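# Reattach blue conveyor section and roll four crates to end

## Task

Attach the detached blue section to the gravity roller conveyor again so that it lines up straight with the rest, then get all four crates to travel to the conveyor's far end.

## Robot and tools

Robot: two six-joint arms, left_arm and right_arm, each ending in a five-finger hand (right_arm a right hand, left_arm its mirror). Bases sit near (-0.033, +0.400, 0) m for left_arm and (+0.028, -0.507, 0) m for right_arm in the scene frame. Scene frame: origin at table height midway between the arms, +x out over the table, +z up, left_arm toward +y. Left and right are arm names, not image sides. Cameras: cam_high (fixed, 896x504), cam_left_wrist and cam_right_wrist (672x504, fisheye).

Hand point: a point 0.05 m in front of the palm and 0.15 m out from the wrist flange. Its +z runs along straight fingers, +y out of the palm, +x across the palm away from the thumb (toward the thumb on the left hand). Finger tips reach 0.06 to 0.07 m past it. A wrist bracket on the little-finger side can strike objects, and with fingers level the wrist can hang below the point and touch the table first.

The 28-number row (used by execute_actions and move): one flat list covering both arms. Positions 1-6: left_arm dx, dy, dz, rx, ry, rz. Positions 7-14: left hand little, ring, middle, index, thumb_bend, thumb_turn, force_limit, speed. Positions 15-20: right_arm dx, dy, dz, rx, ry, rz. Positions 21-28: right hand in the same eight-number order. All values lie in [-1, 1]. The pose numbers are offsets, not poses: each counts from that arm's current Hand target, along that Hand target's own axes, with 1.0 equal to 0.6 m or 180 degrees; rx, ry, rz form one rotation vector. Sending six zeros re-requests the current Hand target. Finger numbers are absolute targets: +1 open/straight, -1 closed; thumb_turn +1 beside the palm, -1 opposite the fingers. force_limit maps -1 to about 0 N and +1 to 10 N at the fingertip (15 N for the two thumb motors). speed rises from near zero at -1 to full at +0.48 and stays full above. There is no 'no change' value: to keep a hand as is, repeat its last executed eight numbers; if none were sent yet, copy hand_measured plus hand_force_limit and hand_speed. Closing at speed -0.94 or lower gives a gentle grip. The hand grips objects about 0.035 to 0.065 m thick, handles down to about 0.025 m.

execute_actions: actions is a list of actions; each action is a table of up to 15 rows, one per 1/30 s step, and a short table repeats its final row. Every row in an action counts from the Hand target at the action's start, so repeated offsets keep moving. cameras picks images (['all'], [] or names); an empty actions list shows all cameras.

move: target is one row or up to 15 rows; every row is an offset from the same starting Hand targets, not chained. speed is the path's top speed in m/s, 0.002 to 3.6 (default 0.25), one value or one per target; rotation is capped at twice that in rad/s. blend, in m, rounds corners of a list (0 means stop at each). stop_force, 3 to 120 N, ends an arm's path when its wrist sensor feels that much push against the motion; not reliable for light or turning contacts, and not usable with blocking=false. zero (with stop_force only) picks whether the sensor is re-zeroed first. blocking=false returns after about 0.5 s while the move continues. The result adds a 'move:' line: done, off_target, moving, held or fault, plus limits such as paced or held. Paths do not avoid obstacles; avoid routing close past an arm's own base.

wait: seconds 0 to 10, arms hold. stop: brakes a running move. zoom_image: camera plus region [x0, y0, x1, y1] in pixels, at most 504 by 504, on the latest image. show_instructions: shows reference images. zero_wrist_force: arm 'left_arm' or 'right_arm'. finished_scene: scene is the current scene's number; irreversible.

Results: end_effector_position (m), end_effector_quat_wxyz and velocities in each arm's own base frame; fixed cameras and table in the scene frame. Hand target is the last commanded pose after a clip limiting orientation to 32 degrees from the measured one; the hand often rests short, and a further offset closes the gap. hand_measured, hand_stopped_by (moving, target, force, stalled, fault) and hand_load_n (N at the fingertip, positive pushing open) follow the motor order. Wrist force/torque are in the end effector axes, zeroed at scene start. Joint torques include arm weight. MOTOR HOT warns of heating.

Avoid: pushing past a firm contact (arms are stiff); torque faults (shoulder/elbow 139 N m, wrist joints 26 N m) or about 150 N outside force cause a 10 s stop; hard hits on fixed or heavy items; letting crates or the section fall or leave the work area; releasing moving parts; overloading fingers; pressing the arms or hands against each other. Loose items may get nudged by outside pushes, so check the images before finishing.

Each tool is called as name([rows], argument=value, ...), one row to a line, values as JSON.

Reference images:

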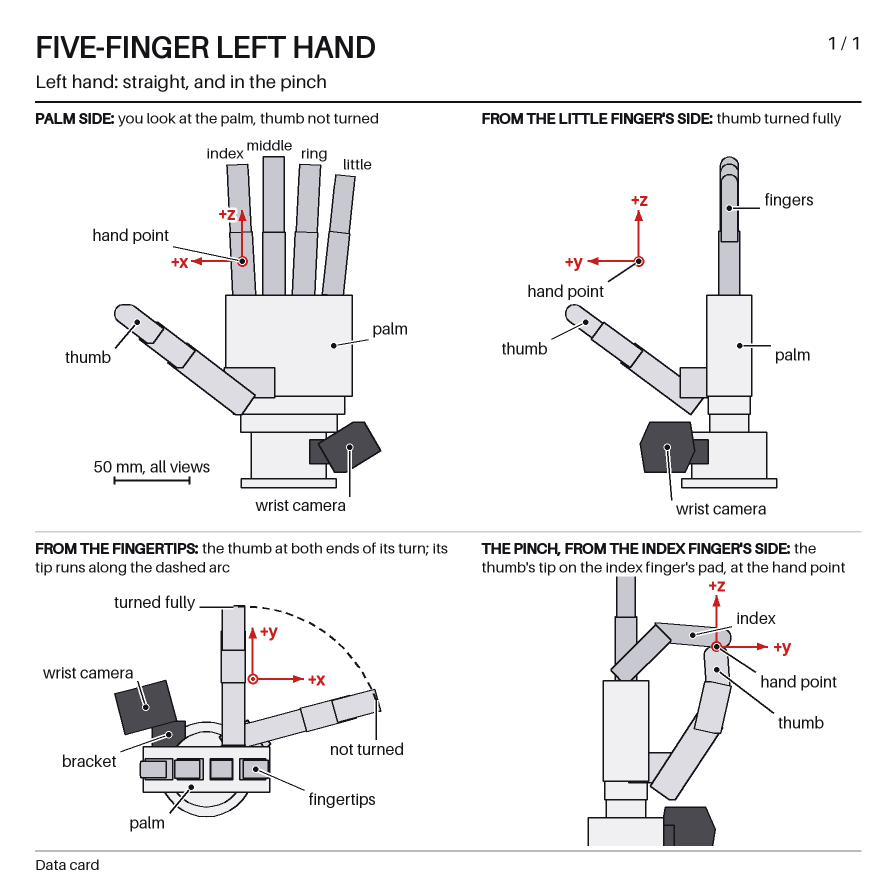

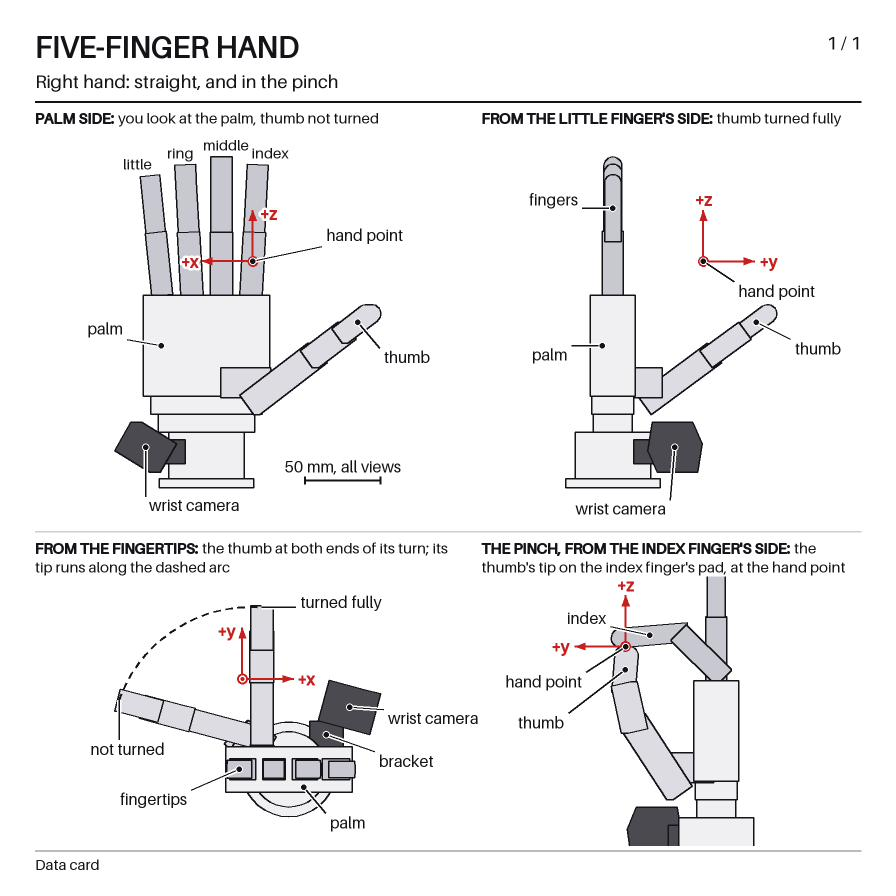

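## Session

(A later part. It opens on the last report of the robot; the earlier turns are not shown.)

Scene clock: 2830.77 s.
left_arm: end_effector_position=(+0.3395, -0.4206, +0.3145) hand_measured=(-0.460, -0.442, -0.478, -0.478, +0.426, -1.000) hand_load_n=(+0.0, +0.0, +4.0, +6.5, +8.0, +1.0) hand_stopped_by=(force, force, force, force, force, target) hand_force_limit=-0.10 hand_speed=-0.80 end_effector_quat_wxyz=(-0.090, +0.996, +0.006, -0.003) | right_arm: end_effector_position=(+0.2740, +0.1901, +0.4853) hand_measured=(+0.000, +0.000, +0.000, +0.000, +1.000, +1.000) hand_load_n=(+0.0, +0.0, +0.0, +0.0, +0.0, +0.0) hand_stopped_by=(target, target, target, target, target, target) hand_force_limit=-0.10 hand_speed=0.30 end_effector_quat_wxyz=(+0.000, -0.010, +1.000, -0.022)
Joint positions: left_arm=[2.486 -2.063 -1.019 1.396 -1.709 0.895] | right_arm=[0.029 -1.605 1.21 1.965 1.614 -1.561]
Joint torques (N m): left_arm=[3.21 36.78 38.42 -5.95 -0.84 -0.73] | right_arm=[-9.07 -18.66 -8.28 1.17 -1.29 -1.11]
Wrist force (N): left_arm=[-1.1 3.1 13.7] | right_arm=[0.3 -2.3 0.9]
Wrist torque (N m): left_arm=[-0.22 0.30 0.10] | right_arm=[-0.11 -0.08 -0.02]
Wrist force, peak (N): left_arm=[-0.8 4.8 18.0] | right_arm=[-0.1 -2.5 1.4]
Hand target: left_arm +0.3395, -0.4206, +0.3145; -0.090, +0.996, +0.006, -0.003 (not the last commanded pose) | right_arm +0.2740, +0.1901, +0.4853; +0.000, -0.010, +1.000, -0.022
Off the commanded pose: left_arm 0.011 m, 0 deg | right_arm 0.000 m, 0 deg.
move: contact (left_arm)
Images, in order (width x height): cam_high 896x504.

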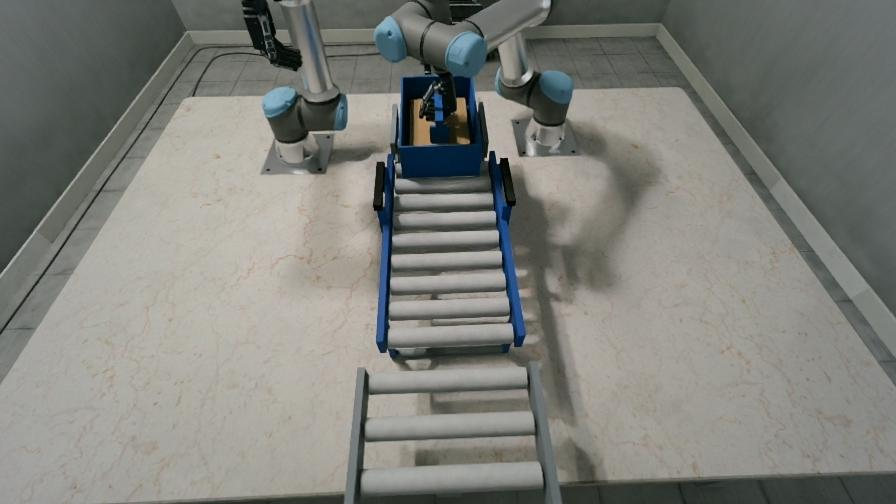

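move(target=[0,0.0027,0.0148,0,0,0,-0.7,-0.7,-0.7,-0.7,-0.1,-1,-0.1,-0.8,0,0,0,0,0,0,0,0,0,0,1,1,-0.1,0.3], speed=0.02, stop_force=12)

move([
  [0,0,0,0,0,0,-0.7,-0.7,-0.7,-0.7,1,-1,-0.1,0.3,0,0,0,0,0,0,0,0,0,0,1,1,-0.1,0.3],
  [0,0,0,0,0,0,-0.7,-0.7,-0.7,-0.7,1,0.6,-0.1,0.3,0,0,0,0,0,0,0,0,0,0,1,1,-0.1,0.3],
], speed=0.1, cameras=["cam_high"])

Scene clock: 2842.23 s.
left_arm: end_effector_position=(+0.3395, -0.4206, +0.3139) hand_measured=(-0.460, -0.442, -0.478, -0.478, +0.426, -1.000) hand_load_n=(+0.0, +0.0, +3.5, +2.5, +8.5, +1.0) hand_stopped_by=(force, force, force, force, force, target) hand_force_limit=-0.10 hand_speed=-0.80 end_effector_quat_wxyz=(-0.090, +0.996, +0.006, -0.003) | right_arm: end_effector_position=(+0.2740, +0.1901, +0.4853) hand_measured=(+0.000, +0.000, +0.000, +0.000, +1.000, +1.000) hand_load_n=(+0.0, +0.0, +0.0, +0.0, +0.0, +0.5) hand_stopped_by=(target, target, target, target, target, target) hand_force_limit=-0.10 hand_speed=0.30 end_effector_quat_wxyz=(+0.000, -0.010, +1.000, -0.022)
Joint positions: left_arm=[2.486 -2.063 -1.021 1.398 -1.709 0.895] | right_arm=[0.029 -1.605 1.21 1.965 1.614 -1.561]
Joint torques (N m): left_arm=[4.27 31.59 34.8 -5.15 -1.54 1.68] | right_arm=[-9.06 -18.75 -8.01 1.32 -1.35 -1.09]
Wrist force (N): left_arm=[-0.5 0.5 3.4] | right_arm=[0.1 -2.3 1.3]
Wrist torque (N m): left_arm=[-0.05 0.26 0.14] | right_arm=[-0.14 -0.06 -0.03]
Wrist force, peak (N): left_arm=[-1.1 3.2 14.0] | right_arm=[-0.2 -2.6 1.5]
Hand target: left_arm +0.3395, -0.4206, +0.3139; -0.090, +0.996, +0.006, -0.003 (not the last commanded pose) | right_arm +0.2740, +0.1901, +0.4853; +0.000, -0.010, +1.000, -0.022
Off the commanded pose: left_arm 0.008 m, 0 deg | right_arm 0.000 m, 0 deg.
move: contact (left_arm)

Scene clock: 2843.77 s.
left_arm: end_effector_position=(+0.3395, -0.4206, +0.3139) hand_measured=(-0.460, -0.442, -0.478, -0.478, +1.000, +0.600) hand_load_n=(+0.0, +0.0, +0.0, +2.5, +0.0, +0.0) hand_stopped_by=(force, force, force, force, target, target) hand_force_limit=-0.10 hand_speed=0.30 end_effector_quat_wxyz=(-0.090, +0.996, +0.006, -0.003) | right_arm: end_effector_position=(+0.2740, +0.1901, +0.4853) hand_measured=(+0.000, +0.000, +0.000, +0.000, +1.000, +1.000) hand_load_n=(+0.0, +0.0, +0.0, +0.0, +0.0, +0.0) hand_stopped_by=(target, target, target, target, target, target) hand_force_limit=-0.10 hand_speed=0.30 end_effector_quat_wxyz=(+0.000, -0.010, +1.000, -0.022)
Joint positions: left_arm=[2.486 -2.063 -1.021 1.398 -1.709 0.895] | right_arm=[0.029 -1.605 1.21 1.965 1.614 -1.561]
Joint torques (N m): left_arm=[4.59 31.61 33.75 -4.61 -1.48 1.7] | right_arm=[-8.03 -18.93 -8.52 1.36 -1.27 -1.03]
Wrist force (N): left_arm=[-0.6 0.6 3.1] | right_arm=[0.0 -2.3 1.4]
Wrist torque (N m): left_arm=[-0.02 0.25 0.13] | right_arm=[-0.15 -0.05 -0.03]
Wrist force, peak (N): left_arm=[-0.7 0.6 3.6] | right_arm=[0.0 -2.5 1.4]
Hand target: left_arm +0.3395, -0.4206, +0.3139; -0.090, +0.996, +0.006, -0.003 | right_arm +0.2740, +0.1901, +0.4853; +0.000, -0.010, +1.000, -0.022
Off the commanded pose: left_arm 0.000 m, 0 deg | right_arm 0.000 m, 0 deg.
move: done
Images, in order (width x height): cam_high 896x504.

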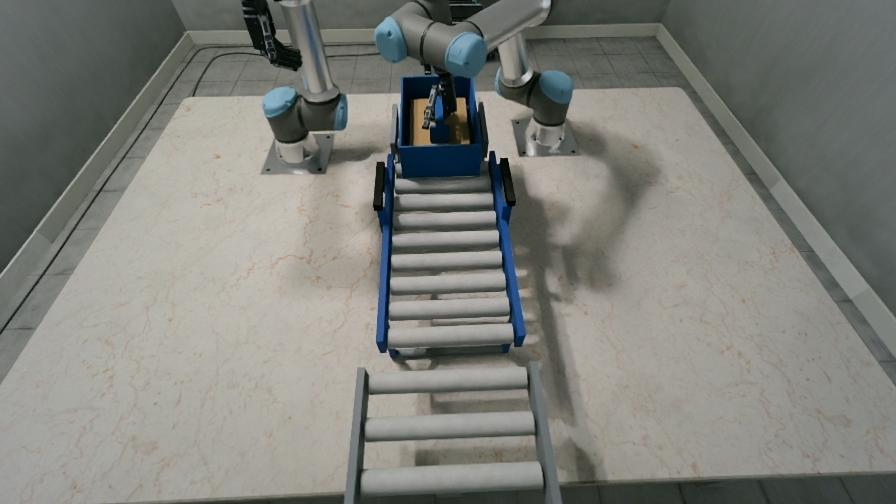

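move([
  [0,0,0,0,0,0,0,0,0,0,1,1,-0.1,0.3,0,0,0,0,0,0,0,0,0,0,1,1,-0.1,0.3],
  [0,-0.095,0,0,0,0,0,0,0,0,1,1,-0.1,0.3,0,0,0,0,0,0,0,0,0,0,1,1,-0.1,0.3],
  [0,-0.095,-0.25,0,0,0,0,0,0,0,1,1,-0.1,0.3,0,0,0,0,0,0,0,0,0,0,1,1,-0.1,0.3],
], speed=[0.1,0.2,0.35], cameras=["cam_high","cam_left_wrist"])

wait(seconds=5, cameras=["all"])

Scene clock: 2855.43 s.
left_arm: end_effector_position=(+0.3399, -0.3914, +0.4716) hand_measured=(+0.000, +0.000, +0.000, +0.000, +1.000, +1.000) hand_load_n=(+0.0, +0.0, +0.0, +0.0, +0.0, +0.0) hand_stopped_by=(target, target, target, target, target, target) hand_force_limit=-0.10 hand_speed=0.30 end_effector_quat_wxyz=(-0.090, +0.996, +0.006, -0.003) | right_arm: end_effector_position=(+0.2740, +0.1901, +0.4853) hand_measured=(+0.000, +0.000, +0.000, +0.000, +1.000, +1.000) hand_load_n=(+0.0, +0.0, +0.0, +0.0, +0.0, +0.0) hand_stopped_by=(target, target, target, target, target, target) hand_force_limit=-0.10 hand_speed=0.30 end_effector_quat_wxyz=(+0.000, -0.010, +1.000, -0.022)
Joint positions: left_arm=[2.535 -2.144 -0.467 0.932 -1.714 0.945] | right_arm=[0.029 -1.605 1.21 1.965 1.614 -1.561]
Joint torques (N m): left_arm=[-4.1 29.15 30.44 -4.49 -2.48 -2.3] | right_arm=[-8.42 -17.77 -8.54 1.3 -1.33 -0.98]
Wrist force (N): left_arm=[-0.9 0.1 -1.5] | right_arm=[0.0 -2.2 1.3]
Wrist torque (N m): left_arm=[0.01 0.31 0.13] | right_arm=[-0.13 -0.05 -0.03]
Wrist force, peak (N): left_arm=[4.7 3.0 -1.2] | right_arm=[0.1 -2.8 1.3]
Hand target: left_arm +0.3399, -0.3914, +0.4716; -0.090, +0.996, +0.006, -0.003 | right_arm +0.2740, +0.1901, +0.4853; +0.000, -0.010, +1.000, -0.022
Off the commanded pose: left_arm 0.000 m, 0 deg | right_arm 0.000 m, 0 deg.
move: done
Images, in order (width x height): cam_high 896x504, cam_left_wrist 672x504.

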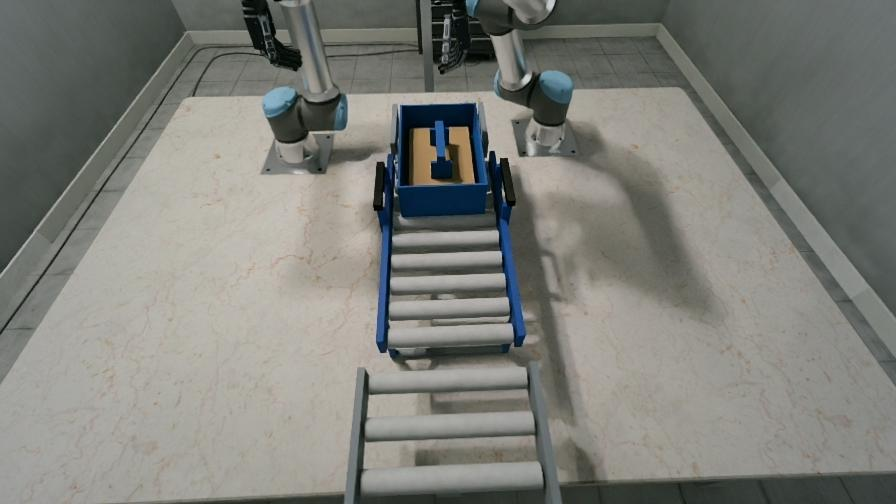

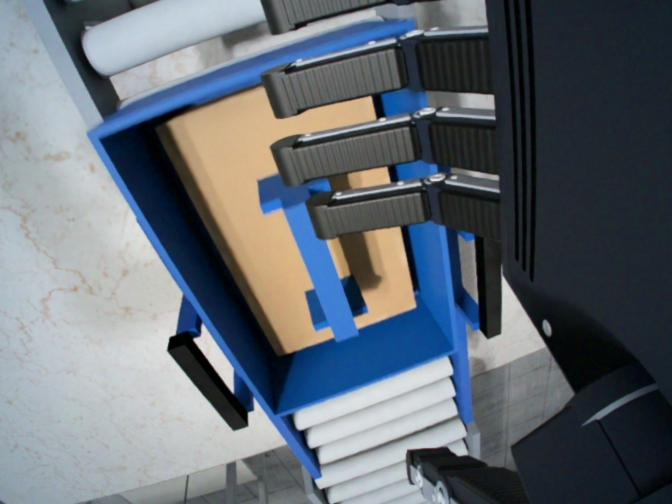

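Scene clock: 2860.43 s.
left_arm: end_effector_position=(+0.3399, -0.3914, +0.4716) hand_measured=(+0.000, +0.000, +0.000, +0.000, +1.000, +1.000) hand_load_n=(+0.0, +0.0, +0.0, +0.0, +0.0, +0.0) hand_stopped_by=(target, target, target, target, target, target) hand_force_limit=-0.10 hand_speed=0.30 end_effector_quat_wxyz=(-0.090, +0.996, +0.006, -0.003) | right_arm: end_effector_position=(+0.2740, +0.1901, +0.4853) hand_measured=(+0.000, +0.000, +0.000, +0.000, +1.000, +1.000) hand_load_n=(+0.0, +0.0, +0.0, +0.0, +0.0, +0.0) hand_stopped_by=(target, target, target, target, target, target) hand_force_limit=-0.10 hand_speed=0.30 end_effector_quat_wxyz=(+0.000, -0.010, +1.000, -0.022)
Joint positions: left_arm=[2.535 -2.144 -0.467 0.932 -1.714 0.945] | right_arm=[0.029 -1.605 1.21 1.965 1.614 -1.561]
Joint torques (N m): left_arm=[-4.62 29.52 30.37 -4.79 -2.43 -2.3] | right_arm=[-8.39 -18.8 -9.28 1.56 -1.24 -1.14]
Wrist force (N): left_arm=[-0.8 0.0 -1.4] | right_arm=[0.2 -2.1 1.4]
Wrist torque (N m): left_arm=[-0.01 0.30 0.15] | right_arm=[-0.13 -0.08 -0.02]
Wrist force, peak (N): left_arm=[-1.3 0.4 -1.8] | right_arm=[-0.1 -2.6 1.4]
Hand target: left_arm +0.3399, -0.3914, +0.4716; -0.090, +0.996, +0.006, -0.003 | right_arm +0.2740, +0.1901, +0.4853; +0.000, -0.010, +1.000, -0.022
Off the commanded pose: left_arm 0.000 m, 0 deg | right_arm 0.000 m, 0 deg.
wait: 5.00 s; at rest by 0.17 s

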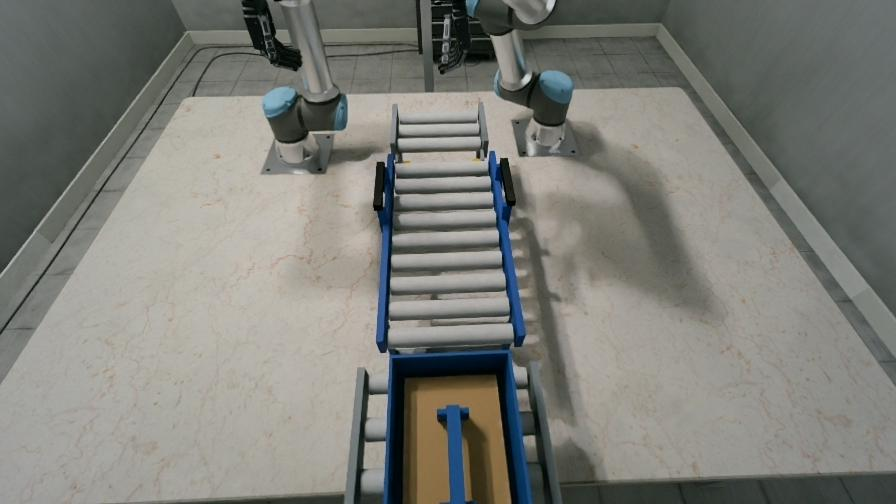

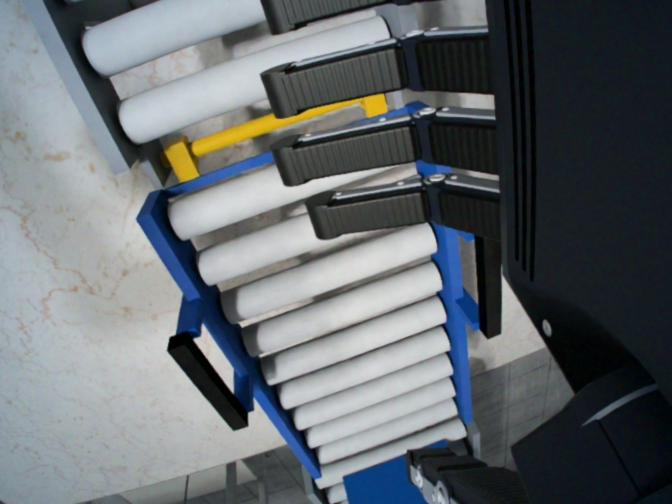

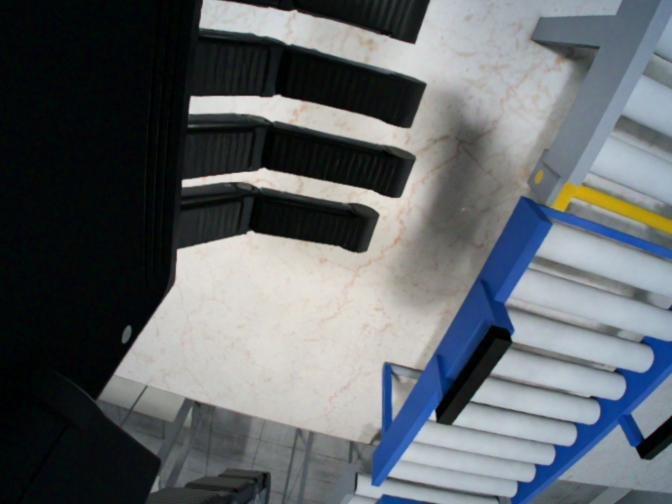

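move(target=[0,0,0,0,0,0,0,0,0,0,1,1,-0.1,0.3,-0.05,0,-0.1,0,-0.25,0,0,0,0,0,1,1,-0.1,0.3], speed=0.5, cameras=["cam_high","cam_right_wrist"])

Scene clock: 2887.63 s.
left_arm: end_effector_position=(+0.3399, -0.3914, +0.4716) hand_measured=(+0.000, +0.000, +0.000, +0.000, +1.000, +1.000) hand_load_n=(+0.0, +0.0, +0.0, +0.0, +0.0, +0.0) hand_stopped_by=(target, target, target, target, target, target) hand_force_limit=-0.10 hand_speed=0.30 end_effector_quat_wxyz=(-0.090, +0.996, +0.006, -0.003) | right_arm: end_effector_position=(+0.3039, +0.1933, +0.5453) hand_measured=(+0.000, +0.000, +0.000, +0.000, +1.000, +1.000) hand_load_n=(+0.5, +0.0, +0.0, +0.0, +0.0, +0.0) hand_stopped_by=(target, target, target, target, target, target) hand_force_limit=-0.10 hand_speed=0.30 end_effector_quat_wxyz=(+0.383, -0.017, +0.924, -0.017)
Joint positions: left_arm=[2.535 -2.145 -0.467 0.931 -1.714 0.945] | right_arm=[0.027 -1.929 1.355 1.359 1.607 -1.596]
Joint torques (N m): left_arm=[-4.38 29.72 30.18 -4.7 -2.43 -2.28] | right_arm=[-8.56 -7.51 -8.32 -1.05 -1.59 -1.54]
Wrist force (N): left_arm=[-0.8 0.0 -1.3] | right_arm=[0.5 -2.4 1.8]
Wrist torque (N m): left_arm=[-0.02 0.30 0.14] | right_arm=[-0.21 0.00 -0.01]
Wrist force, peak (N): left_arm=[-1.2 -0.1 -1.7] | right_arm=[0.3 -2.5 1.9]
Hand target: left_arm +0.3399, -0.3914, +0.4716; -0.090, +0.996, +0.006, -0.003 | right_arm +0.3039, +0.1933, +0.5453; +0.383, -0.017, +0.923, -0.016
Off the commanded pose: left_arm 0.000 m, 0 deg | right_arm 0.000 m, 0 deg.
move: done
Images, in order (width x height): cam_high 896x504, cam_right_wrist 672x504.

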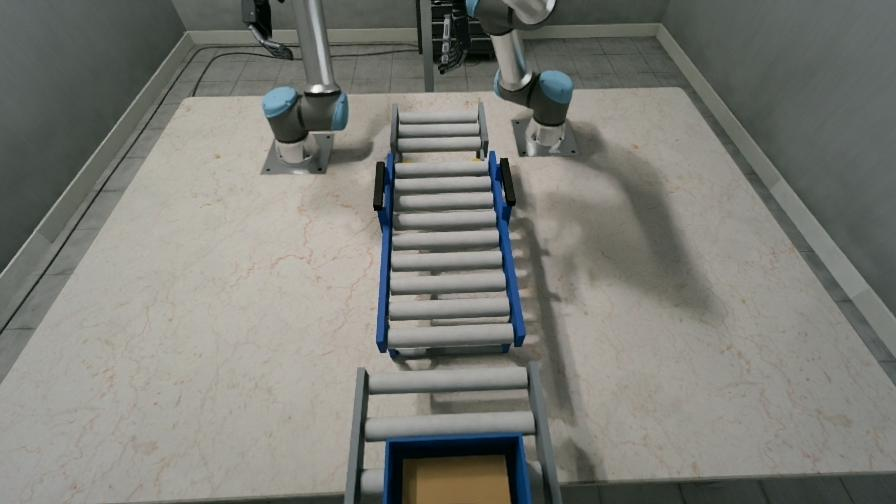

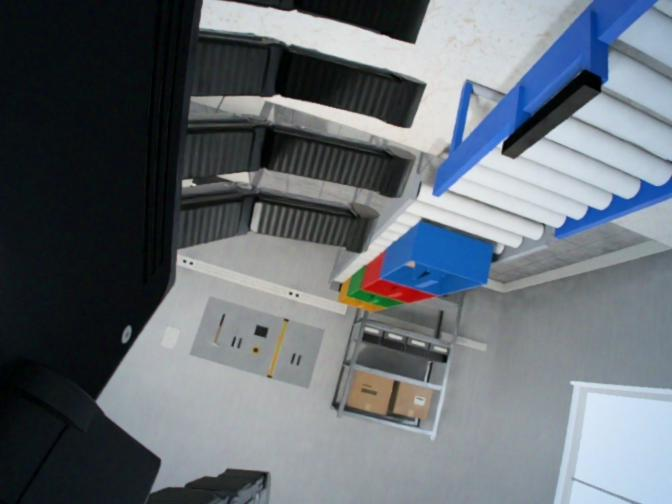

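finished_scene(scene=1)

The scene is finished: the task was done.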